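# Place the green block in the blue tray

## Task

Get the green block into the blue tray. The task fails if the robot tips over or ends up leaning, or if anything is knocked out of or placed outside the work area.

## Robot and tools

ROBOT. A Rainbow Robotics RB-Y1: a two-wheeled base with two rear casters, a torso with a folding leg (ankle, knee, hip), a head with head_camera, and two arms. Each hand has a gripper and a wrist camera (left_wrist_camera, right_wrist_camera) whose case sticks out sideways and can strike things. The base is 0.58 m wide, reaches 0.10 m ahead of the wheel axle and 0.57 m behind it, and sweeps a 0.58 m radius when turning on the spot. It cannot move sideways.

FRAMES. All positions are in metres. Base frame: origin on the floor between the drive wheels, x forward, y left, z up. The chest, left_hand and right_hand lines are in this frame. A hand point lies between its finger pads, 0.03 m behind the tips; the fingers point along the hand's -z and close along its x. Printed hand positions can be off, more at long reach or with a load. base_odometry is in the frame where the base started, counts only wheel turns (slip looks like travel or turning), heading in rad, positive left, -3.142 to 3.142.

move. One action per call; every motion in it starts together. Allowed combinations: base and/or joints (plus optional min_time_s or contact_limits); target alone or with min_time_s; or contact_limits alone. With no action it just returns state and images.
- base: one object {x_m_s, turn_rad_s, for_s}, a velocity held for for_s seconds and then stopped, not a destination. x_m_s is forward speed in m/s, 0.005 to 1.5 either sign or 0 (negative is backward). turn_rad_s is left-turn rate in rad/s, 0.02 to 1.509 either sign or 0. for_s is 0.1 to 5 s. Distance is roughly speed times for_s; acceleration is 0.4 m/s² (turns 0.5 rad/s²), and coasting to rest can take up to about 3 s. Combined speeds get scaled down when |x_m_s| + 0.27·|turn_rad_s| exceeds 1.5.
- joints: one object mapping joint names to absolute target angles (rad) or gripper openings (m). Ranges: torso_squat_rad 0 to 1.2 (larger lowers the chest); torso_shift_rad -0.3 to 0.6 (hips forward); torso_pitch_rad -0.2 to 1.4 (positive bows forward); torso_yaw_rad -1.5 to 1.5 (left positive; raise both arms out 0.2 rad or more first). Torso combinations must also satisfy squat+shift<=1.52, squat-shift+pitch<=1.57, shift+0.5pitch-0.4squat<=0.7, shift+0.3pitch-0.5squat<=0.39, or the torso stops partway as off_target. Arm joints, the same names with the prefix left_ or right_: shoulder_pitch ±2.356 (negative swings the arm forward and up); shoulder_roll 0 to 3.141 on the left and -3.141 to 0 on the right (either way the arm moves outward); shoulder_yaw ±2.094; elbow -2.617 to 0.01 (negative bends); forearm_roll ±3.141; wrist_pitch -1.57 to 1.919; hand_roll ±2.705; gripper_m 0 to 0.1 clear opening. Head: head_pan_rad ±0.523 (left positive), head_tilt_rad -0.35 to 1.57 (positive looks down).
- target: one hand's absolute pose in the base frame: side "left" or "right", x, y, z in m (-3 to 3), quat_wxyz as four numbers in the format the hand lines print. It is solved once into arm joint angles, so the hand travels on an arc that can bow over 0.1 m on long moves; break long moves into short steps. It is checked only against the robot's body, and refused while an earlier move is still running.
- min_time_s: 0.1 to 8 s, the shortest duration of the arm, head and torso motions.
- contact_limits: gripper current limit in mA per gripper key, 200 to 672.5 (the starting value), lasting until changed; lower means a gentler squeeze.
- cameras: list of head_camera, left_wrist_camera, right_wrist_camera or all. blocking: true (default) returns once everything is at rest; false returns within about 0.5 s while motion continues, and later moves override only the parts they name.

wait {seconds 0 to 10, cameras}: let time pass; returns early once running moves finish. stop {cameras}: brake every running motion. zoom_image {camera, region [x0,y0,x1,y1] in pixels, at most 504 by 504}: enlarge part of the latest image (head 896x504, wrists 644x364). finished_scene: ends the scene for good; the block must stay in the tray with the robot hands off.

RESULTS. move reads done when all motions finished, otherwise the worst status. Hand targets: reached (within 10 mm and 2°), short (with the miss), or refused (with the reason). Joints: done, off_target (resting off its target, possibly still pushing), stopped, not_followed (an arm collision check withheld it; a "cause:" line explains), time_out, contact_stop (torso only), limit_stop_at_<name> (self-collision guard), torque_fault, limit_stop_at_motor_heat. A stop you did not command halts the whole joint group, and after a refusal or such a stop the remaining calls in that reply are skipped. on_its_own lists things the robot did unbidden. lidar_m: 12 distances for 30° sectors, the 1st straight ahead and the rest counter-clockwise, at 0.23 m height, with "-" for nothing seen. motor_effort: wheel load in %; above about 30 at rest suggests pushing on something. Torque, external torque and wrist force lines are raw and offset.

GRASPING. Command an opening at least 0.005 m narrower than the block to grip it; off_target or done are both normal while holding.

AVOID. Driving into furniture (the base does not stop, and wheels may cut out); fast bends or rises with arms outstretched or loaded; hard stops while driving; arms hitting or squeezing each other, including fingers and camera cases (keep shoulder rolls about 0.5 rad outward); dropping the block from height; knocking items away; long holds with a stretched arm (motors overheat); excess contact torque (a 10 s fault). The robot keeps running while you think.

Each tool is called as name(argument=value, ...) on one line, values as JSON.

## Session

move()

Scene clock: 0.00 s.
Joint torques (N m): no reading
External joint torques (N m): no reading
Wrist force (N): no reading
Wrist torque (N m): no reading
Wrist force, peak (N): no reading
base_odometry: x=+0.000 y=+0.000 heading=+0.000
lidar_m: 2.46 2.55 2.65 2.38 2.34 2.88 2.70 2.66 2.52 1.99 1.50 2.10
base_status: not commanded
joint_positions: torso_squat_rad=+0.350 torso_shift_rad=+0.000 torso_pitch_rad=+0.000 torso_yaw_rad=+0.000 left_shoulder_pitch_rad=+0.045 left_shoulder_roll_rad=+0.011 left_shoulder_yaw_rad=+0.022 left_elbow_rad=-0.273 left_forearm_roll_rad=-0.009 left_wrist_pitch_rad=+0.030 left_hand_roll_rad=-0.046 left_gripper_m=+0.101 right_shoulder_pitch_rad=-0.046 right_shoulder_roll_rad=-0.041 right_shoulder_yaw_rad=-0.043 right_elbow_rad=-0.153 right_forearm_roll_rad=-0.045 right_wrist_pitch_rad=+0.007 right_hand_roll_rad=-0.037 right_gripper_m=+0.100 head_pan_rad=+0.000 head_tilt_rad=+0.400
joint_status: not commanded
wheel_motors_off: 0
motor_effort: left_wheel=+2 right_wheel=-1
chest: x=-0.2280 y=+0.0000 z=+1.2475 quat_wxyz=(+1.000, +0.000, +0.000, +0.000) (m; base frame)
left_hand: x=-0.1345 y=+0.2322 z=+0.5682 quat_wxyz=(+0.995, +0.010, -0.100, -0.009) (m; base frame)
right_hand: x=-0.1219 y=-0.2530 z=+0.5704 quat_wxyz=(+0.994, -0.017, -0.096, -0.053) (m; base frame)
pictures: head_camera, left_wrist_camera, right_wrist_camera

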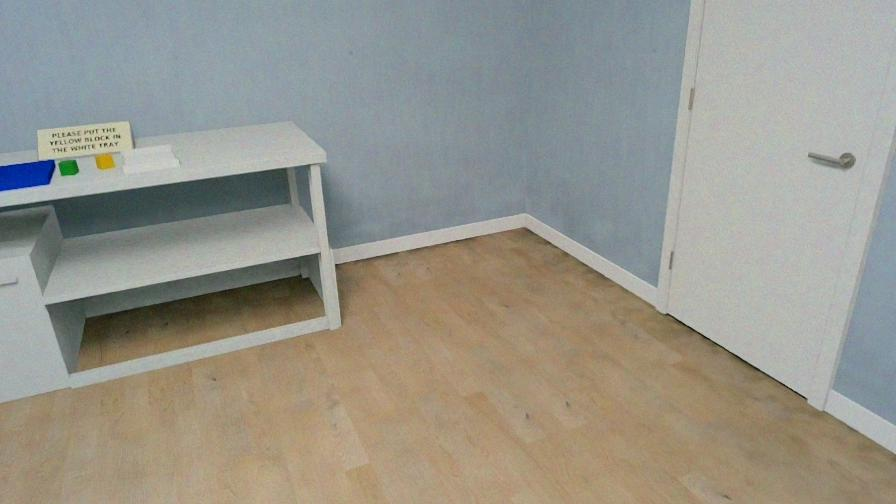

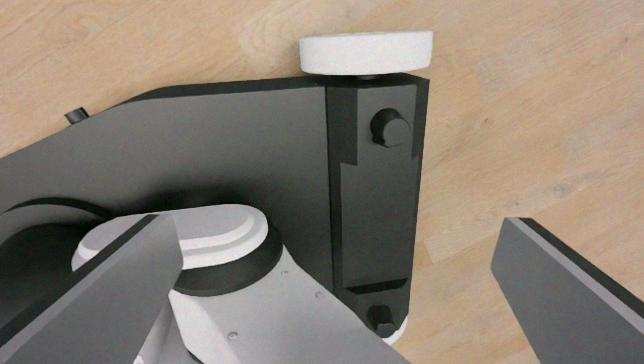

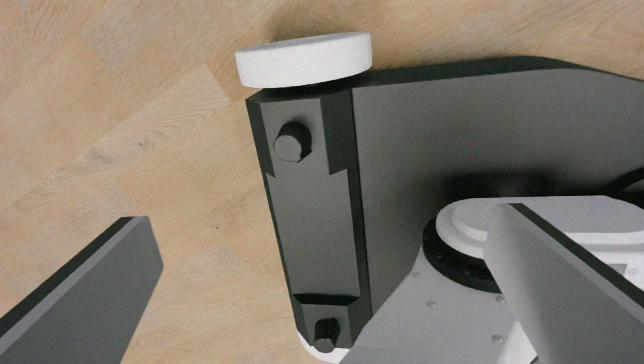

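move(joints={"head_pan_rad": 0.5, "head_tilt_rad": 0.45}, cameras=["head_camera"])

zoom_image(camera="head_camera", region=[150, 60, 550, 285])

Scene clock: 3.70 s.
Joint torques (N m): left_arm=[-1.63 1.49 0.29 -1.35 0.31 -0.67 0.15] | right_arm=[-2.97 -2.08 0.24 -0.78 0.1 -0.57 0.16]
External joint torques (N m): left_arm=[0.17 0.99 0.25 -0.16 0.31 -0.19 0.16] | right_arm=[0.04 -0.28 0.3 0.04 0.05 -0.13 0.15]
Wrist force (N): left_arm=[0.9 -2.4 -7.6] | right_arm=[0.7 7.9 -11.2]
Wrist torque (N m): left_arm=[0.16 0.40 0.01] | right_arm=[-0.40 0.28 -0.28]
Wrist force, peak (N): left_arm=[1.1 -2.4 -7.7] | right_arm=[1.0 8.3 -11.4]
move: done
base_odometry: x=+0.000 y=+0.000 heading=+0.000
lidar_m: 2.46 2.55 2.64 2.37 2.34 2.89 2.70 2.66 2.51 1.97 1.51 2.10
base_status: not commanded
joint_positions: torso_squat_rad=+0.350 torso_shift_rad=+0.000 torso_pitch_rad=+0.000 torso_yaw_rad=+0.000 left_shoulder_pitch_rad=+0.045 left_shoulder_roll_rad=+0.011 left_shoulder_yaw_rad=+0.022 left_elbow_rad=-0.273 left_forearm_roll_rad=-0.009 left_wrist_pitch_rad=+0.030 left_hand_roll_rad=-0.046 left_gripper_m=+0.101 right_shoulder_pitch_rad=-0.046 right_shoulder_roll_rad=-0.041 right_shoulder_yaw_rad=-0.043 right_elbow_rad=-0.153 right_forearm_roll_rad=-0.045 right_wrist_pitch_rad=+0.007 right_hand_roll_rad=-0.037 right_gripper_m=+0.100 head_pan_rad=+0.500 head_tilt_rad=+0.450
joint_status: all done
wheel_motors_off: 0
motor_effort: left_wheel=+2(3) right_wheel=-1(1)
chest: x=-0.2280 y=+0.0000 z=+1.2475 quat_wxyz=(+1.000, +0.000, +0.000, +0.000) (m; base frame)
left_hand: x=-0.1345 y=+0.2322 z=+0.5682 quat_wxyz=(+0.995, +0.010, -0.100, -0.009) (m; base frame)
right_hand: x=-0.1219 y=-0.2530 z=+0.5704 quat_wxyz=(+0.994, -0.017, -0.096, -0.053) (m; base frame)
pictures: head_camera

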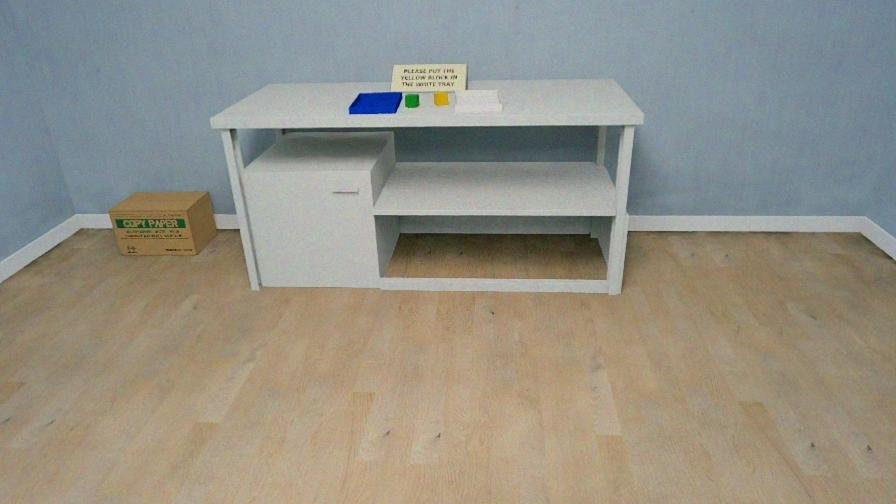

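Scaled by 1.260.

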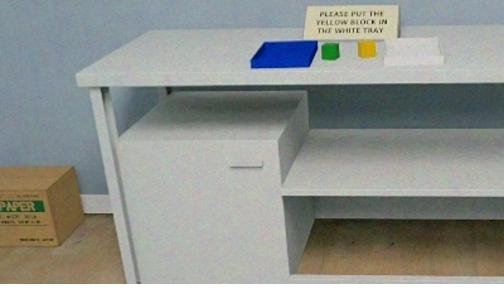

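move(base={"turn_rad_s": 0.5, "for_s": 1.07}, joints={"head_pan_rad": 0.0, "head_tilt_rad": 0.55, "left_shoulder_roll_rad": 0.25, "right_shoulder_roll_rad": -0.1}, cameras=[])

move(base={"x_m_s": 0.8, "for_s": 1.95}, cameras=["head_camera"])

zoom_image(camera="head_camera", region=[300, 100, 700, 325])

Scene clock: 46.17 s.
Joint torques (N m): left_arm=[-1.31 8.31 0.92 -1.06 0.3 -0.72 0.14] | right_arm=[-3.24 -3.49 0.42 -0.94 0.16 -0.52 0.14]
External joint torques (N m): left_arm=[0.42 1.28 0.13 0.14 0.28 -0.25 0.15] | right_arm=[-0.22 0.07 0.6 -0.09 0.12 -0.07 0.13]
Wrist force (N): left_arm=[1.1 -3.7 -7.4] | right_arm=[0.6 8.5 -11.1]
Wrist torque (N m): left_arm=[0.24 0.43 0.00] | right_arm=[-0.44 0.27 -0.27]
Wrist force, peak (N): left_arm=[1.0 -4.2 -7.7] | right_arm=[0.3 10.0 -11.2]
move: done
base_odometry: x=+0.000 y=+0.000 heading=+0.533
lidar_m: 2.55 2.65 2.39 2.27 2.88 2.72 2.67 2.49 1.98 1.51 2.11 2.46
base_status: done (sent for 1.07 of 1.07 s)
joint_positions: torso_squat_rad=+0.350 torso_shift_rad=+0.000 torso_pitch_rad=+0.000 torso_yaw_rad=+0.000 left_shoulder_pitch_rad=+0.045 left_shoulder_roll_rad=+0.250 left_shoulder_yaw_rad=+0.022 left_elbow_rad=-0.273 left_forearm_roll_rad=-0.009 left_wrist_pitch_rad=+0.030 left_hand_roll_rad=-0.046 left_gripper_m=+0.101 right_shoulder_pitch_rad=-0.046 right_shoulder_roll_rad=-0.100 right_shoulder_yaw_rad=-0.043 right_elbow_rad=-0.153 right_forearm_roll_rad=-0.045 right_wrist_pitch_rad=+0.007 right_hand_roll_rad=-0.037 right_gripper_m=+0.100 head_pan_rad=+0.000 head_tilt_rad=+0.550
joint_status: all done
wheel_motors_off: 0
motor_effort: left_wheel=+3(27) right_wheel=+10(29)
chest: x=-0.2280 y=+0.0000 z=+1.2475 quat_wxyz=(+1.000, +0.000, +0.000, +0.000) (m; base frame)
left_hand: x=-0.1363 y=+0.4108 z=+0.5922 quat_wxyz=(+0.987, +0.128, -0.096, -0.026) (m; base frame)
right_hand: x=-0.1214 y=-0.2982 z=+0.5739 quat_wxyz=(+0.993, -0.047, -0.098, -0.052) (m; base frame)
pictures: none
No camera images: "cameras" was empty.

Scene clock: 50.47 s.
Joint torques (N m): left_arm=[-0.81 8.15 1.17 -1.07 0.3 -0.75 -0.01] | right_arm=[-2.3 -3.02 0.5 -0.85 0.21 -0.52 0.09]
External joint torques (N m): left_arm=[0.92 1.13 0.38 0.12 0.28 -0.27 0] | right_arm=[0.72 0.55 0.68 0 0.16 -0.07 0.08]
Wrist force (N): left_arm=[1.3 -3.8 -7.4] | right_arm=[0.8 8.5 -11.4]
Wrist torque (N m): left_arm=[0.23 0.44 -0.01] | right_arm=[-0.43 0.29 -0.28]
Wrist force, peak (N): left_arm=[1.3 -3.6 -7.6] | right_arm=[1.1 8.7 -11.3]
move: done
base_odometry: x=+1.355 y=+0.800 heading=+0.534
lidar_m: 1.28 1.02 1.41 2.09 2.27 4.03 4.23 2.18 2.11 2.11 2.06 1.06
base_status: done (sent for 1.97 of 1.97 s)
joint_positions: torso_squat_rad=+0.350 torso_shift_rad=+0.000 torso_pitch_rad=+0.000 torso_yaw_rad=+0.000 left_shoulder_pitch_rad=+0.045 left_shoulder_roll_rad=+0.250 left_shoulder_yaw_rad=+0.022 left_elbow_rad=-0.273 left_forearm_roll_rad=-0.009 left_wrist_pitch_rad=+0.030 left_hand_roll_rad=-0.046 left_gripper_m=+0.101 right_shoulder_pitch_rad=-0.046 right_shoulder_roll_rad=-0.100 right_shoulder_yaw_rad=-0.043 right_elbow_rad=-0.153 right_forearm_roll_rad=-0.045 right_wrist_pitch_rad=+0.007 right_hand_roll_rad=-0.037 right_gripper_m=+0.100 head_pan_rad=+0.000 head_tilt_rad=+0.550
joint_status: not commanded
wheel_motors_off: 0
motor_effort: left_wheel=+6(31) right_wheel=-7(36)
chest: x=-0.2280 y=+0.0000 z=+1.2475 quat_wxyz=(+1.000, +0.000, +0.000, +0.000) (m; base frame)
left_hand: x=-0.1362 y=+0.4108 z=+0.5922 quat_wxyz=(+0.987, +0.128, -0.096, -0.026) (m; base frame)
right_hand: x=-0.1213 y=-0.2982 z=+0.5739 quat_wxyz=(+0.993, -0.047, -0.098, -0.052) (m; base frame)
pictures: head_camera

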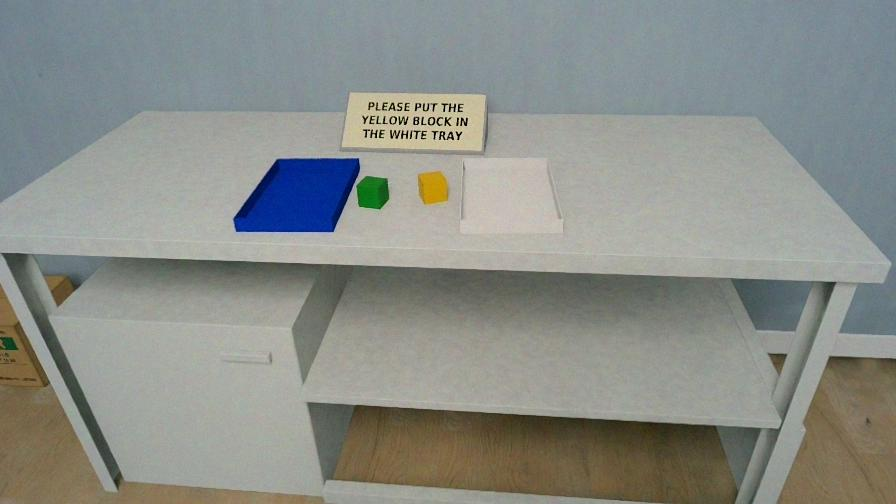

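Scaled by 1.260.

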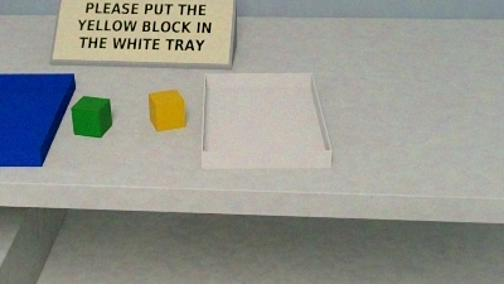

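zoom_image(camera="head_camera", region=[330, 150, 410, 230])

move(joints={"torso_pitch_rad": 0.35, "torso_shift_rad": 0.15, "head_tilt_rad": 0.3}, cameras=["head_camera"])

move(target={"side": "left", "x": 0.36, "y": 0.2, "z": 1.15, "quat_wxyz": [1, 0, 0, 0]}, cameras=["head_camera", "left_wrist_camera"])

Scaled by 6.300.

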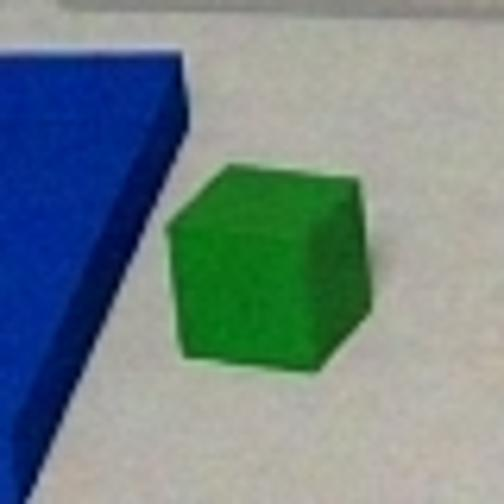

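Scene clock: 109.67 s.
Joint torques (N m): left_arm=[7.2 7.29 0.49 2.84 0.34 0.14 0.09] | right_arm=[7.16 -3.03 0.42 3.16 0.12 0.08 0.15]
External joint torques (N m): left_arm=[-0.65 0.66 -0.33 0.43 0.33 -0.05 0.08] | right_arm=[0.08 0.22 0.77 0.29 0.16 -0.17 0.16]
Wrist force (N): left_arm=[3.2 -3.7 -7.3] | right_arm=[2.9 8.5 -11.4]
Wrist torque (N m): left_arm=[0.26 0.53 -0.04] | right_arm=[-0.44 0.43 -0.25]
Wrist force, peak (N): left_arm=[3.3 -3.8 -7.5] | right_arm=[2.9 8.8 -11.5]
move: done
base_odometry: x=+1.355 y=+0.800 heading=+0.534
lidar_m: 1.27 1.01 1.41 2.10 2.28 4.03 4.22 2.17 2.11 2.10 2.05 1.06
base_status: not commanded
joint_positions: torso_squat_rad=+0.350 torso_shift_rad=+0.150 torso_pitch_rad=+0.350 torso_yaw_rad=+0.000 left_shoulder_pitch_rad=+0.045 left_shoulder_roll_rad=+0.250 left_shoulder_yaw_rad=+0.022 left_elbow_rad=-0.273 left_forearm_roll_rad=-0.009 left_wrist_pitch_rad=+0.030 left_hand_roll_rad=-0.046 left_gripper_m=+0.101 right_shoulder_pitch_rad=-0.046 right_shoulder_roll_rad=-0.100 right_shoulder_yaw_rad=-0.043 right_elbow_rad=-0.153 right_forearm_roll_rad=-0.045 right_wrist_pitch_rad=+0.007 right_hand_roll_rad=-0.037 right_gripper_m=+0.100 head_pan_rad=+0.000 head_tilt_rad=+0.300
joint_status: all done
wheel_motors_off: 0
motor_effort: left_wheel=+5(8) right_wheel=-7(8)
chest: x=-0.0236 y=+0.0000 z=+1.2213 quat_wxyz=(+0.985, +0.000, +0.174, +0.000) (m; base frame)
left_hand: x=-0.1622 y=+0.4108 z=+0.5743 quat_wxyz=(+0.988, +0.122, +0.077, -0.048) (m; base frame)
right_hand: x=-0.1544 y=-0.2982 z=+0.5520 quat_wxyz=(+0.995, -0.055, +0.077, -0.043) (m; base frame)
pictures: head_camera

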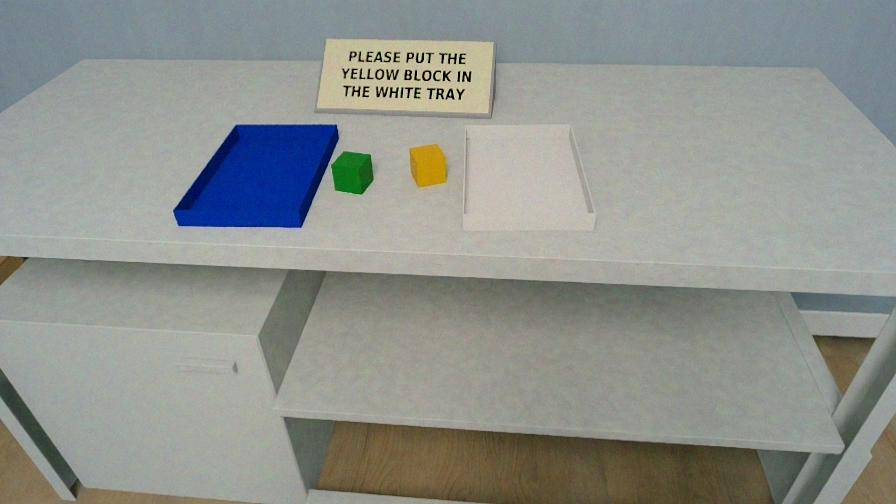

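Scene clock: 111.50 s.
Joint torques (N m): left_arm=[-14.43 8.81 7.95 -0.21 0.09 -0.65 -0.1] | right_arm=[7.51 -3.09 0.51 3.11 -0.02 0.17 0.07]
External joint torques (N m): left_arm=[1.86 0.6 -1.33 -0.19 0.06 -0.6 -0.1] | right_arm=[0.42 0.15 0.86 0.24 0.03 -0.08 0.08]
Wrist force (N): left_arm=[2.1 -2.0 -7.9] | right_arm=[2.9 8.6 -11.3]
Wrist torque (N m): left_arm=[0.16 0.42 -0.03] | right_arm=[-0.45 0.43 -0.25]
Wrist force, peak (N): left_arm=[2.5 -1.7 -9.9] | right_arm=[2.7 9.1 -11.5]
move: done
base_odometry: x=+1.355 y=+0.800 heading=+0.534
lidar_m: 1.28 1.02 1.41 2.10 2.27 4.03 4.23 2.16 2.10 2.11 2.06 1.06
base_status: not commanded
joint_positions: torso_squat_rad=+0.350 torso_shift_rad=+0.150 torso_pitch_rad=+0.350 torso_yaw_rad=+0.000 left_shoulder_pitch_rad=-1.474 left_shoulder_roll_rad=+1.172 left_shoulder_yaw_rad=-0.661 left_elbow_rad=-1.868 left_forearm_roll_rad=+1.620 left_wrist_pitch_rad=+1.919 left_hand_roll_rad=+1.074 left_gripper_m=+0.101 right_shoulder_pitch_rad=-0.046 right_shoulder_roll_rad=-0.100 right_shoulder_yaw_rad=-0.043 right_elbow_rad=-0.153 right_forearm_roll_rad=-0.045 right_wrist_pitch_rad=+0.007 right_hand_roll_rad=-0.037 right_gripper_m=+0.100 head_pan_rad=+0.000 head_tilt_rad=+0.300
joint_status: all done
wheel_motors_off: 0
motor_effort: left_wheel=+5(9) right_wheel=-5(7)
chest: x=-0.0236 y=+0.0000 z=+1.2213 quat_wxyz=(+0.985, +0.000, +0.174, +0.000) (m; base frame)
left_hand: x=+0.3601 y=+0.2000 z=+1.1502 quat_wxyz=(+1.000, +0.000, +0.000, +0.000) (m; base frame)
left_hand_status: reached (checked arc, planned for 1.5 s): 0 mm and 0.1 deg off.
right_hand: x=-0.1544 y=-0.2982 z=+0.5519 quat_wxyz=(+0.995, -0.055, +0.077, -0.043) (m; base frame)
pictures: head_camera, left_wrist_camera

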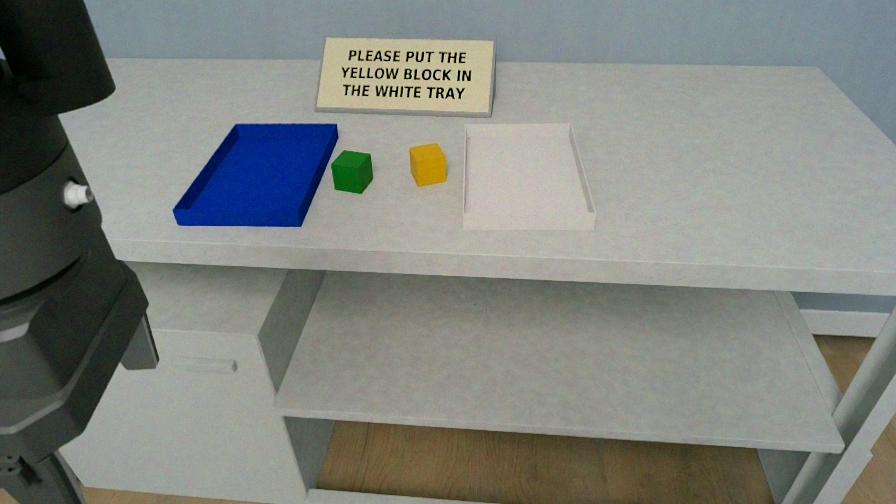

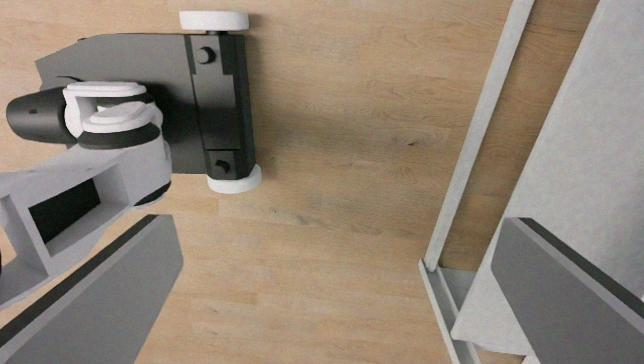

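move(base={"turn_rad_s": -0.1, "for_s": 0.54}, cameras=[])

move(base={"x_m_s": 0.4, "for_s": 1.44}, joints={"head_tilt_rad": 0.5, "head_pan_rad": 0.2}, cameras=["head_camera", "left_wrist_camera"])

Scene clock: 162.70 s.
Joint torques (N m): left_arm=[-14.31 9.08 8.38 -0.38 0.32 -0.68 -0.12] | right_arm=[7.28 -2.89 0.29 3.04 0.01 0.25 0.06]
External joint torques (N m): left_arm=[1.99 0.86 -0.9 -0.36 0.29 -0.62 -0.12] | right_arm=[0.2 0.36 0.64 0.17 0.05 0 0.06]
Wrist force (N): left_arm=[2.1 -2.0 -7.5] | right_arm=[2.7 8.5 -11.4]
Wrist torque (N m): left_arm=[0.17 0.43 -0.04] | right_arm=[-0.43 0.41 -0.26]
Wrist force, peak (N): left_arm=[2.3 -2.4 -7.8] | right_arm=[2.8 8.8 -11.7]
move: done
base_odometry: x=+1.355 y=+0.800 heading=+0.481
lidar_m: 1.47 1.02 1.38 2.10 2.28 3.80 4.23 2.30 2.12 2.11 2.15 1.07
base_status: done (sent for 0.53 of 0.53 s)
joint_positions: torso_squat_rad=+0.350 torso_shift_rad=+0.150 torso_pitch_rad=+0.350 torso_yaw_rad=+0.000 left_shoulder_pitch_rad=-1.474 left_shoulder_roll_rad=+1.172 left_shoulder_yaw_rad=-0.661 left_elbow_rad=-1.868 left_forearm_roll_rad=+1.620 left_wrist_pitch_rad=+1.919 left_hand_roll_rad=+1.074 left_gripper_m=+0.101 right_shoulder_pitch_rad=-0.046 right_shoulder_roll_rad=-0.100 right_shoulder_yaw_rad=-0.043 right_elbow_rad=-0.153 right_forearm_roll_rad=-0.045 right_wrist_pitch_rad=+0.007 right_hand_roll_rad=-0.037 right_gripper_m=+0.100 head_pan_rad=+0.000 head_tilt_rad=+0.300
joint_status: not commanded
wheel_motors_off: 0
motor_effort: left_wheel=+6(17) right_wheel=-13(20)
chest: x=-0.0236 y=+0.0000 z=+1.2213 quat_wxyz=(+0.985, +0.000, +0.174, +0.000) (m; base frame)
left_hand: x=+0.3601 y=+0.2000 z=+1.1502 quat_wxyz=(+1.000, +0.000, +0.000, +0.000) (m; base frame)
right_hand: x=-0.1544 y=-0.2982 z=+0.5520 quat_wxyz=(+0.995, -0.055, +0.077, -0.043) (m; base frame)
pictures: none
No camera images: "cameras" was empty.

Scene clock: 165.90 s.
Joint torques (N m): left_arm=[-15.2 9.4 8.81 -0.12 0.39 -0.44 -0.13] | right_arm=[7.07 -2.83 0.46 3.4 0.06 0.13 -0.01]
External joint torques (N m): left_arm=[1.1 1.18 -0.47 -0.1 0.35 -0.39 -0.13] | right_arm=[-0.03 0.41 0.81 0.53 0.1 -0.13 0]
Wrist force (N): left_arm=[2.2 -2.4 -7.2] | right_arm=[2.5 9.0 -11.6]
Wrist torque (N m): left_arm=[0.21 0.45 -0.04] | right_arm=[-0.50 0.39 -0.25]
Wrist force, peak (N): left_arm=[2.4 -2.4 -8.0] | right_arm=[2.5 9.0 -11.6]
move: done
base_odometry: x=+1.863 y=+1.066 heading=+0.481
lidar_m: 0.97 0.58 0.54 2.08 2.51 3.35 4.80 2.52 2.21 2.16 0.71 1.00
base_status: done (sent for 1.43 of 1.43 s)
joint_positions: torso_squat_rad=+0.350 torso_shift_rad=+0.150 torso_pitch_rad=+0.350 torso_yaw_rad=+0.000 left_shoulder_pitch_rad=-1.473 left_shoulder_roll_rad=+1.172 left_shoulder_yaw_rad=-0.662 left_elbow_rad=-1.868 left_forearm_roll_rad=+1.620 left_wrist_pitch_rad=+1.919 left_hand_roll_rad=+1.074 left_gripper_m=+0.101 right_shoulder_pitch_rad=-0.046 right_shoulder_roll_rad=-0.100 right_shoulder_yaw_rad=-0.043 right_elbow_rad=-0.153 right_forearm_roll_rad=-0.045 right_wrist_pitch_rad=+0.007 right_hand_roll_rad=-0.037 right_gripper_m=+0.100 head_pan_rad=+0.200 head_tilt_rad=+0.500
joint_status: all done
wheel_motors_off: 0
motor_effort: left_wheel=-1(20) right_wheel=+1(25)
chest: x=-0.0236 y=+0.0000 z=+1.2213 quat_wxyz=(+0.985, +0.000, +0.174, +0.000) (m; base frame)
left_hand: x=+0.3601 y=+0.2000 z=+1.1500 quat_wxyz=(+1.000, +0.000, +0.000, +0.000) (m; base frame)
right_hand: x=-0.1544 y=-0.2982 z=+0.5520 quat_wxyz=(+0.995, -0.055, +0.077, -0.043) (m; base frame)
pictures: head_camera, left_wrist_camera

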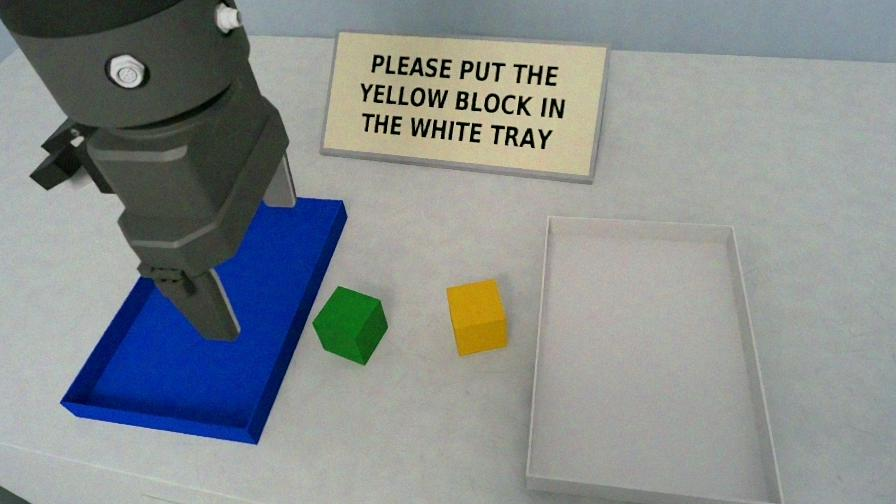

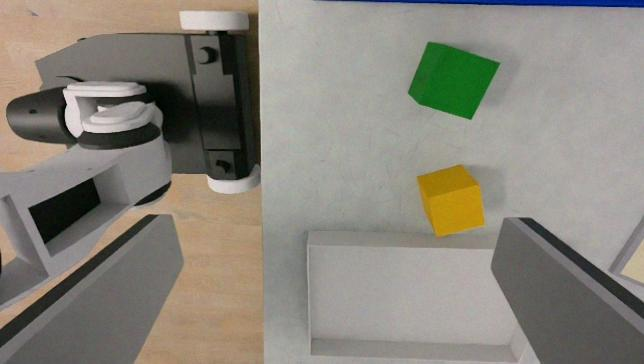

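zoom_image(camera="head_camera", region=[290, 265, 410, 385])

move(target={"side": "left", "x": 0.46, "y": 0.205, "z": 1.05, "quat_wxyz": [0.992, 0, 0, -0.125]}, cameras=["head_camera", "left_wrist_camera"])

Scaled by 4.200.

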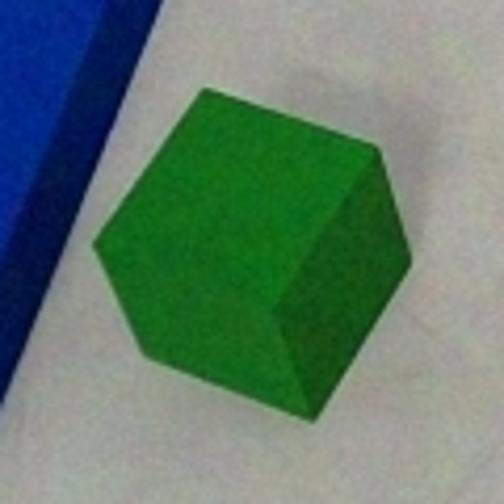

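Scene clock: 200.17 s.
Joint torques (N m): left_arm=[-19.78 10.94 8.47 -1.88 0.45 -0.06 0.29] | right_arm=[6.89 -2.94 0.49 3.24 -0.01 0.16 0.25]
External joint torques (N m): left_arm=[0.59 1.77 -0.59 0.32 0.43 0.02 0.29] | right_arm=[-0.2 0.31 0.84 0.37 0.03 -0.09 0.26]
Wrist force (N): left_arm=[1.9 -2.4 -7.9] | right_arm=[2.9 8.8 -11.4]
Wrist torque (N m): left_arm=[0.19 0.43 0.03] | right_arm=[-0.48 0.44 -0.25]
Wrist force, peak (N): left_arm=[1.5 -2.7 -9.5] | right_arm=[2.9 9.0 -11.6]
move: done
base_odometry: x=+1.863 y=+1.066 heading=+0.481
lidar_m: 0.97 0.59 0.53 2.07 2.52 3.36 4.80 2.51 2.20 2.15 0.71 1.01
base_status: not commanded
joint_positions: torso_squat_rad=+0.350 torso_shift_rad=+0.150 torso_pitch_rad=+0.350 torso_yaw_rad=+0.000 left_shoulder_pitch_rad=-1.453 left_shoulder_roll_rad=+0.928 left_shoulder_yaw_rad=-0.812 left_elbow_rad=-1.338 left_forearm_roll_rad=+1.327 left_wrist_pitch_rad=+1.723 left_hand_roll_rad=+0.454 left_gripper_m=+0.101 right_shoulder_pitch_rad=-0.046 right_shoulder_roll_rad=-0.100 right_shoulder_yaw_rad=-0.043 right_elbow_rad=-0.153 right_forearm_roll_rad=-0.045 right_wrist_pitch_rad=+0.007 right_hand_roll_rad=-0.037 right_gripper_m=+0.100 head_pan_rad=+0.200 head_tilt_rad=+0.500
joint_status: all done
wheel_motors_off: 0
motor_effort: left_wheel=-2(3) right_wheel=+2(3)
chest: x=-0.0236 y=+0.0000 z=+1.2213 quat_wxyz=(+0.985, +0.000, +0.174, +0.000) (m; base frame)
left_hand: x=+0.4597 y=+0.2049 z=+1.0500 quat_wxyz=(+0.992, +0.000, -0.001, -0.125) (m; base frame)
left_hand_status: reached (checked arc, planned for 0.8 s): 0 mm and 0.1 deg off.
right_hand: x=-0.1545 y=-0.2982 z=+0.5520 quat_wxyz=(+0.995, -0.055, +0.077, -0.043) (m; base frame)
pictures: head_camera, left_wrist_camera

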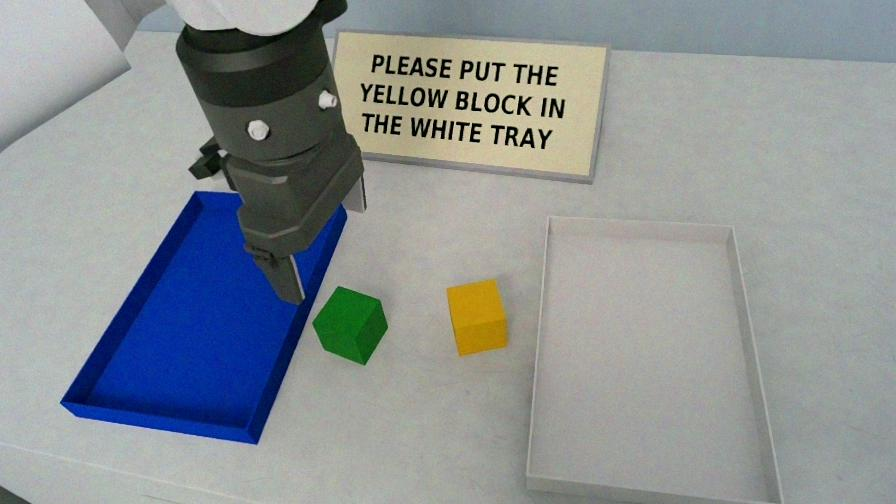

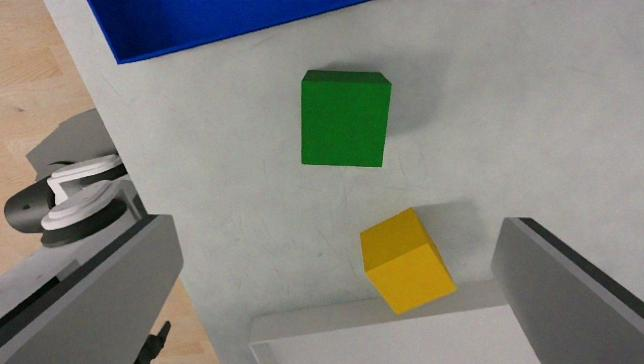

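move(target={"side": "left", "x": 0.467, "y": 0.203, "z": 0.98, "quat_wxyz": [0.992, 0, 0, -0.125]}, cameras=["head_camera", "left_wrist_camera"])

zoom_image(camera="head_camera", region=[250, 220, 450, 400])

Scene clock: 238.50 s.
Joint torques (N m): left_arm=[-19.79 10.69 8.82 -2.62 0.41 -0.03 0.1] | right_arm=[6.62 -3.08 -0.07 3.14 0.03 0.1 0.12]
External joint torques (N m): left_arm=[0.83 1.49 0.24 0.09 0.4 0.05 0.09] | right_arm=[-0.47 0.16 0.28 0.27 0.07 -0.15 0.13]
Wrist force (N): left_arm=[2.2 -2.4 -7.7] | right_arm=[2.7 8.8 -11.4]
Wrist torque (N m): left_arm=[0.21 0.46 0.04] | right_arm=[-0.48 0.41 -0.25]
Wrist force, peak (N): left_arm=[2.1 -2.4 -9.4] | right_arm=[2.8 8.8 -11.7]
move: done
base_odometry: x=+1.863 y=+1.066 heading=+0.481
lidar_m: 0.97 0.58 0.55 2.08 2.52 3.36 4.79 2.52 2.20 2.16 0.71 1.00
base_status: not commanded
joint_positions: torso_squat_rad=+0.350 torso_shift_rad=+0.150 torso_pitch_rad=+0.350 torso_yaw_rad=+0.000 left_shoulder_pitch_rad=-1.373 left_shoulder_roll_rad=+0.842 left_shoulder_yaw_rad=-0.867 left_elbow_rad=-1.223 left_forearm_roll_rad=+1.246 left_wrist_pitch_rad=+1.580 left_hand_roll_rad=+0.396 left_gripper_m=+0.101 right_shoulder_pitch_rad=-0.046 right_shoulder_roll_rad=-0.100 right_shoulder_yaw_rad=-0.043 right_elbow_rad=-0.153 right_forearm_roll_rad=-0.045 right_wrist_pitch_rad=+0.007 right_hand_roll_rad=-0.037 right_gripper_m=+0.100 head_pan_rad=+0.200 head_tilt_rad=+0.500
joint_status: all done
wheel_motors_off: 0
motor_effort: left_wheel=-2(2) right_wheel=+2(3)
chest: x=-0.0236 y=+0.0000 z=+1.2213 quat_wxyz=(+0.985, +0.000, +0.174, +0.000) (m; base frame)
left_hand: x=+0.4669 y=+0.2029 z=+0.9799 quat_wxyz=(+0.992, +0.000, +0.000, -0.125) (m; base frame)
left_hand_status: reached (checked arc, planned for 0.4 s): 0 mm and 0.0 deg off.
right_hand: x=-0.1545 y=-0.2982 z=+0.5520 quat_wxyz=(+0.995, -0.055, +0.077, -0.043) (m; base frame)
pictures: head_camera, left_wrist_camera

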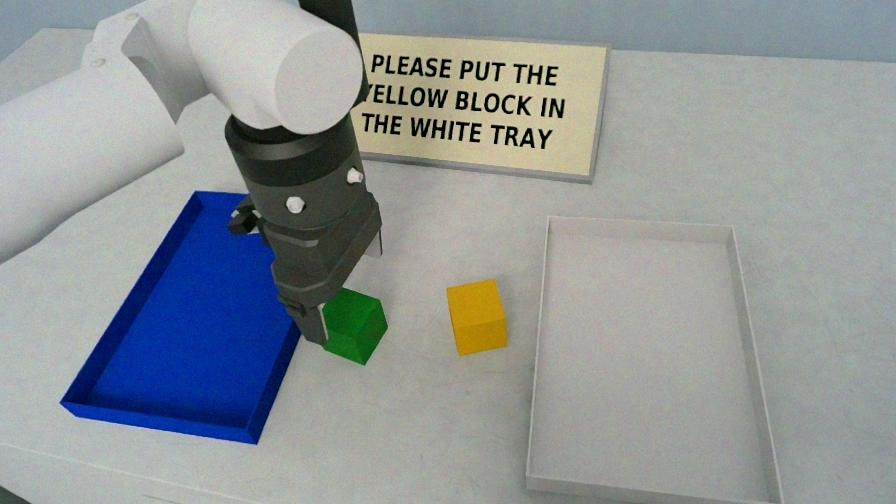

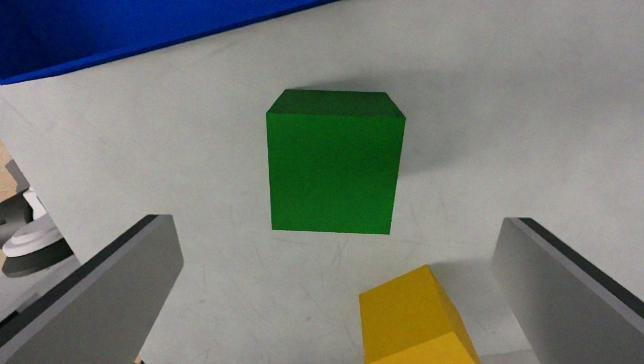

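Scaled by 2.520.

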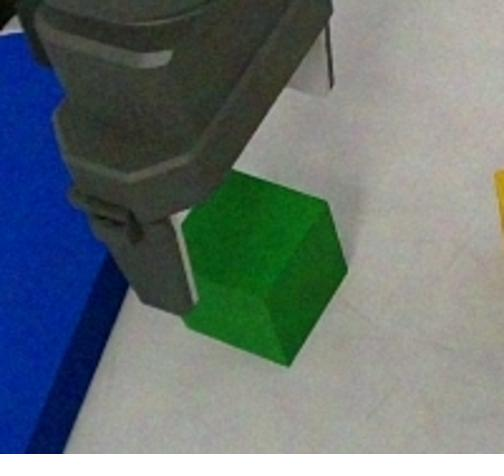

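move(target={"side": "left", "x": 0.469, "y": 0.211, "z": 0.935, "quat_wxyz": [0.992, 0, 0, -0.125]}, min_time_s=1.0, cameras=["head_camera", "left_wrist_camera"])

zoom_image(camera="head_camera", region=[250, 220, 450, 400])

Scene clock: 254.37 s.
Joint torques (N m): left_arm=[-18.38 10.14 6.43 -2.28 0.18 -0.37 -0.02] | right_arm=[7.23 -2.99 0.15 3.04 0.12 0.28 0.06]
External joint torques (N m): left_arm=[2.18 0.85 -1.62 0.61 0.16 -0.29 -0.02] | right_arm=[0.14 0.25 0.5 0.16 0.17 0.02 0.07]
Wrist force (N): left_arm=[2.1 -2.5 -7.6] | right_arm=[2.8 8.8 -11.2]
Wrist torque (N m): left_arm=[0.21 0.43 0.03] | right_arm=[-0.48 0.42 -0.26]
Wrist force, peak (N): left_arm=[2.0 -2.5 -7.9] | right_arm=[2.6 9.1 -11.5]
move: done
base_odometry: x=+1.863 y=+1.066 heading=+0.481
lidar_m: 0.97 0.59 0.55 2.08 2.52 3.36 4.80 2.51 2.20 2.15 0.71 0.99
base_status: not commanded
joint_positions: torso_squat_rad=+0.350 torso_shift_rad=+0.150 torso_pitch_rad=+0.350 torso_yaw_rad=+0.000 left_shoulder_pitch_rad=-1.319 left_shoulder_roll_rad=+0.797 left_shoulder_yaw_rad=-0.893 left_elbow_rad=-1.130 left_forearm_roll_rad=+1.206 left_wrist_pitch_rad=+1.480 left_hand_roll_rad=+0.337 left_gripper_m=+0.101 right_shoulder_pitch_rad=-0.046 right_shoulder_roll_rad=-0.100 right_shoulder_yaw_rad=-0.043 right_elbow_rad=-0.153 right_forearm_roll_rad=-0.045 right_wrist_pitch_rad=+0.007 right_hand_roll_rad=-0.037 right_gripper_m=+0.100 head_pan_rad=+0.200 head_tilt_rad=+0.500
joint_status: all done
wheel_motors_off: 0
motor_effort: left_wheel=-1(2) right_wheel=+2(2)
chest: x=-0.0236 y=+0.0000 z=+1.2213 quat_wxyz=(+0.985, +0.000, +0.174, +0.000) (m; base frame)
left_hand: x=+0.4688 y=+0.2110 z=+0.9353 quat_wxyz=(+0.992, +0.000, -0.001, -0.125) (m; base frame)
left_hand_status: reached (checked arc, planned for 1.0 s): 0 mm and 0.1 deg off.
right_hand: x=-0.1545 y=-0.2982 z=+0.5520 quat_wxyz=(+0.995, -0.055, +0.077, -0.043) (m; base frame)
pictures: head_camera, left_wrist_camera

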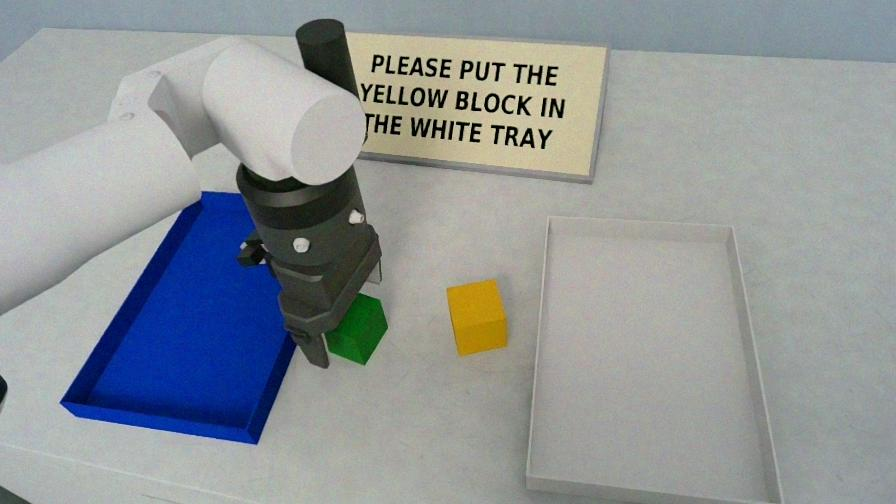

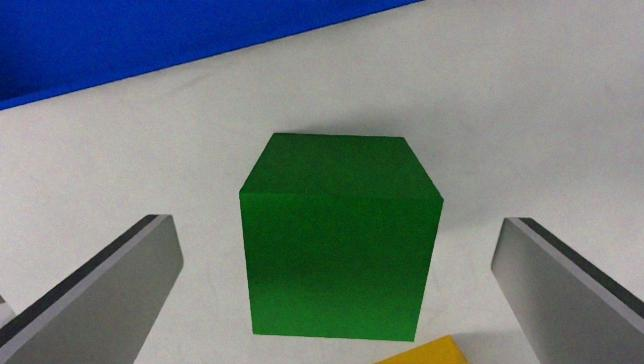

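Scaled by 2.520.

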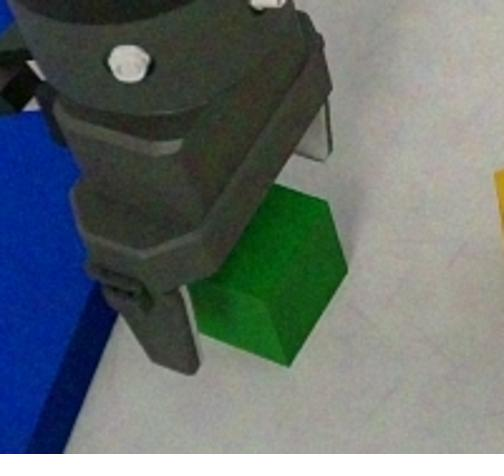

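move(target={"side": "left", "x": 0.469, "y": 0.211, "z": 0.916, "quat_wxyz": [0.992, 0, 0, -0.125]}, min_time_s=0.7, cameras=["left_wrist_camera"])

move(joints={"left_gripper_m": 0.04}, cameras=["head_camera", "left_wrist_camera"])

move(target={"side": "left", "x": 0.469, "y": 0.211, "z": 1.0, "quat_wxyz": [0.992, 0, 0, -0.125]}, min_time_s=1.0, cameras=["head_camera", "left_wrist_camera"])

Scene clock: 270.00 s.
Joint torques (N m): left_arm=[-18.24 9.92 5.45 -1.91 0.34 -0.5 0.08] | right_arm=[7 -3.17 -0.1 3.17 0.08 0.13 0.12]
External joint torques (N m): left_arm=[2.34 0.72 -2.27 1.04 0.32 -0.42 0.08] | right_arm=[-0.09 0.08 0.25 0.3 0.12 -0.12 0.13]
Wrist force (N): left_arm=[2.1 -2.1 -7.7] | right_arm=[2.7 9.0 -11.6]
Wrist torque (N m): left_arm=[0.17 0.44 0.04] | right_arm=[-0.49 0.41 -0.25]
Wrist force, peak (N): left_arm=[2.2 -2.4 -8.1] | right_arm=[2.7 9.0 -11.6]
move: done
base_odometry: x=+1.863 y=+1.066 heading=+0.481
lidar_m: 0.97 0.59 0.55 2.06 2.52 3.34 4.79 2.51 2.20 2.16 0.71 0.99
base_status: not commanded
joint_positions: torso_squat_rad=+0.350 torso_shift_rad=+0.150 torso_pitch_rad=+0.350 torso_yaw_rad=+0.000 left_shoulder_pitch_rad=-1.303 left_shoulder_roll_rad=+0.765 left_shoulder_yaw_rad=-0.905 left_elbow_rad=-1.076 left_forearm_roll_rad=+1.190 left_wrist_pitch_rad=+1.439 left_hand_roll_rad=+0.312 left_gripper_m=+0.101 right_shoulder_pitch_rad=-0.046 right_shoulder_roll_rad=-0.100 right_shoulder_yaw_rad=-0.043 right_elbow_rad=-0.153 right_forearm_roll_rad=-0.045 right_wrist_pitch_rad=+0.007 right_hand_roll_rad=-0.037 right_gripper_m=+0.100 head_pan_rad=+0.200 head_tilt_rad=+0.500
joint_status: all done
wheel_motors_off: 0
motor_effort: left_wheel=-1(2) right_wheel=+2(2)
chest: x=-0.0236 y=+0.0000 z=+1.2213 quat_wxyz=(+0.985, +0.000, +0.174, +0.000) (m; base frame)
left_hand: x=+0.4691 y=+0.2109 z=+0.9162 quat_wxyz=(+0.992, +0.000, +0.000, -0.125) (m; base frame)
left_hand_status: reached (checked arc, planned for 0.7 s): 0 mm and 0.0 deg off.
right_hand: x=-0.1545 y=-0.2982 z=+0.5520 quat_wxyz=(+0.995, -0.055, +0.077, -0.043) (m; base frame)
pictures: left_wrist_camera

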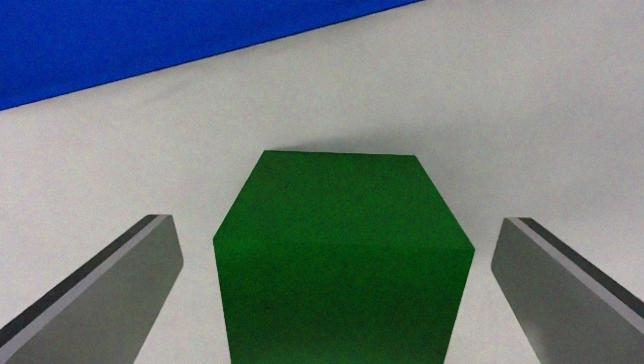

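Scene clock: 271.20 s.
Joint torques (N m): left_arm=[-18.46 10 6.06 -2.15 0.19 -0.46 0] | right_arm=[6.87 -2.93 0.41 2.95 0.04 0.11 -0.01]
External joint torques (N m): left_arm=[2.12 0.8 -1.66 0.81 0.17 -0.37 0] | right_arm=[-0.22 0.32 0.76 0.07 0.08 -0.14 0]
Wrist force (N): left_arm=[2.6 -2.5 -7.2] | right_arm=[2.5 8.9 -11.3]
Wrist torque (N m): left_arm=[0.17 0.42 0.04] | right_arm=[-0.49 0.38 -0.26]
Wrist force, peak (N): left_arm=[2.5 -2.3 -7.8] | right_arm=[2.9 8.9 -11.5]
move: off_target
base_odometry: x=+1.863 y=+1.066 heading=+0.481
lidar_m: 0.97 0.57 0.54 2.07 2.51 3.35 4.78 2.51 2.19 2.15 0.72 1.01
base_status: not commanded
joint_positions: torso_squat_rad=+0.350 torso_shift_rad=+0.150 torso_pitch_rad=+0.350 torso_yaw_rad=+0.000 left_shoulder_pitch_rad=-1.303 left_shoulder_roll_rad=+0.765 left_shoulder_yaw_rad=-0.905 left_elbow_rad=-1.076 left_forearm_roll_rad=+1.190 left_wrist_pitch_rad=+1.439 left_hand_roll_rad=+0.312 left_gripper_m=+0.050 right_shoulder_pitch_rad=-0.046 right_shoulder_roll_rad=-0.100 right_shoulder_yaw_rad=-0.043 right_elbow_rad=-0.153 right_forearm_roll_rad=-0.045 right_wrist_pitch_rad=+0.007 right_hand_roll_rad=-0.037 right_gripper_m=+0.100 head_pan_rad=+0.200 head_tilt_rad=+0.500
joint_status: left_gripper_m off_target (ended at +0.050, target +0.040)
wheel_motors_off: 0
motor_effort: left_wheel=-2(2) right_wheel=+2(2)
chest: x=-0.0236 y=+0.0000 z=+1.2213 quat_wxyz=(+0.985, +0.000, +0.174, +0.000) (m; base frame)
left_hand: x=+0.4691 y=+0.2109 z=+0.9162 quat_wxyz=(+0.992, +0.000, +0.000, -0.125) (m; base frame)
right_hand: x=-0.1545 y=-0.2982 z=+0.5520 quat_wxyz=(+0.995, -0.055, +0.077, -0.043) (m; base frame)
pictures: head_camera, left_wrist_camera

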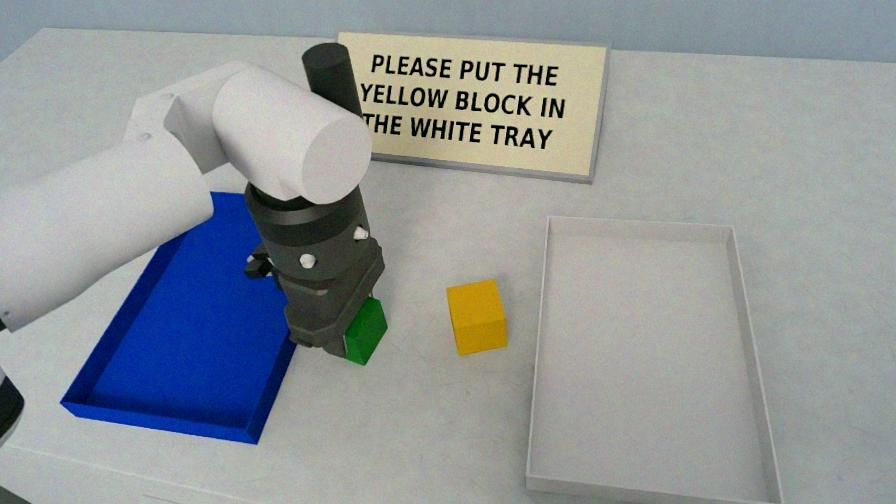

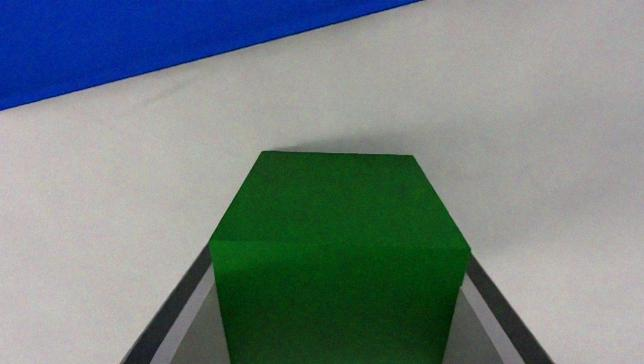

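Scene clock: 272.53 s.
Joint torques (N m): left_arm=[-19.22 11.42 11.04 -3.57 0.27 -0.18 0.19] | right_arm=[6.84 -2.98 0.29 3.09 0.01 0.12 0.17]
External joint torques (N m): left_arm=[1.43 2.03 2.37 -1 0.25 -0.1 0.19] | right_arm=[-0.25 0.27 0.64 0.21 0.05 -0.13 0.18]
Wrist force (N): left_arm=[2.0 -2.3 -8.9] | right_arm=[2.8 8.6 -11.3]
Wrist torque (N m): left_arm=[0.20 0.42 -0.04] | right_arm=[-0.46 0.41 -0.26]
Wrist force, peak (N): left_arm=[1.8 -2.3 -9.2] | right_arm=[2.9 9.0 -11.5]
move: done
base_odometry: x=+1.863 y=+1.066 heading=+0.481
lidar_m: 0.97 0.58 0.54 2.07 2.52 3.35 4.80 2.51 2.21 2.16 0.71 1.00
base_status: not commanded
joint_positions: torso_squat_rad=+0.350 torso_shift_rad=+0.150 torso_pitch_rad=+0.350 torso_yaw_rad=+0.000 left_shoulder_pitch_rad=-1.396 left_shoulder_roll_rad=+0.873 left_shoulder_yaw_rad=-0.849 left_elbow_rad=-1.233 left_forearm_roll_rad=+1.269 left_wrist_pitch_rad=+1.618 left_hand_roll_rad=+0.384 left_gripper_m=+0.050 right_shoulder_pitch_rad=-0.046 right_shoulder_roll_rad=-0.100 right_shoulder_yaw_rad=-0.043 right_elbow_rad=-0.153 right_forearm_roll_rad=-0.045 right_wrist_pitch_rad=+0.007 right_hand_roll_rad=-0.037 right_gripper_m=+0.100 head_pan_rad=+0.200 head_tilt_rad=+0.500
joint_status: all done
wheel_motors_off: 0
motor_effort: left_wheel=-1(2) right_wheel=+2(2)
chest: x=-0.0236 y=+0.0000 z=+1.2213 quat_wxyz=(+0.985, +0.000, +0.174, +0.000) (m; base frame)
left_hand: x=+0.4689 y=+0.2111 z=+0.9997 quat_wxyz=(+0.992, +0.000, +0.000, -0.125) (m; base frame)
left_hand_status: reached (checked arc, planned for 1.0 s): 0 mm and 0.0 deg off.
right_hand: x=-0.1545 y=-0.2982 z=+0.5520 quat_wxyz=(+0.995, -0.055, +0.077, -0.043) (m; base frame)
pictures: head_camera, left_wrist_camera

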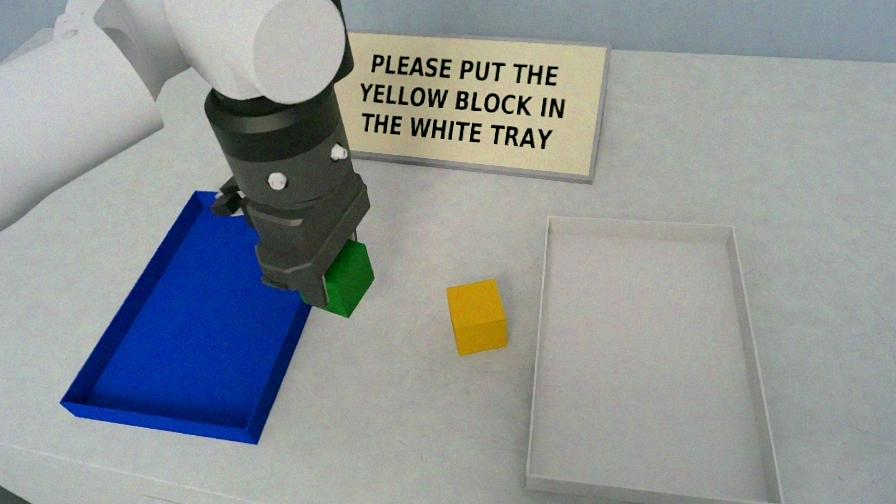

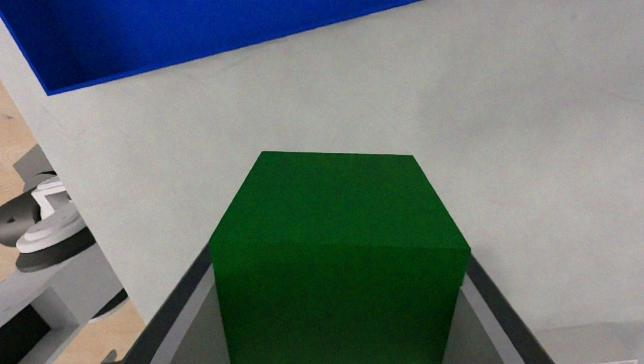

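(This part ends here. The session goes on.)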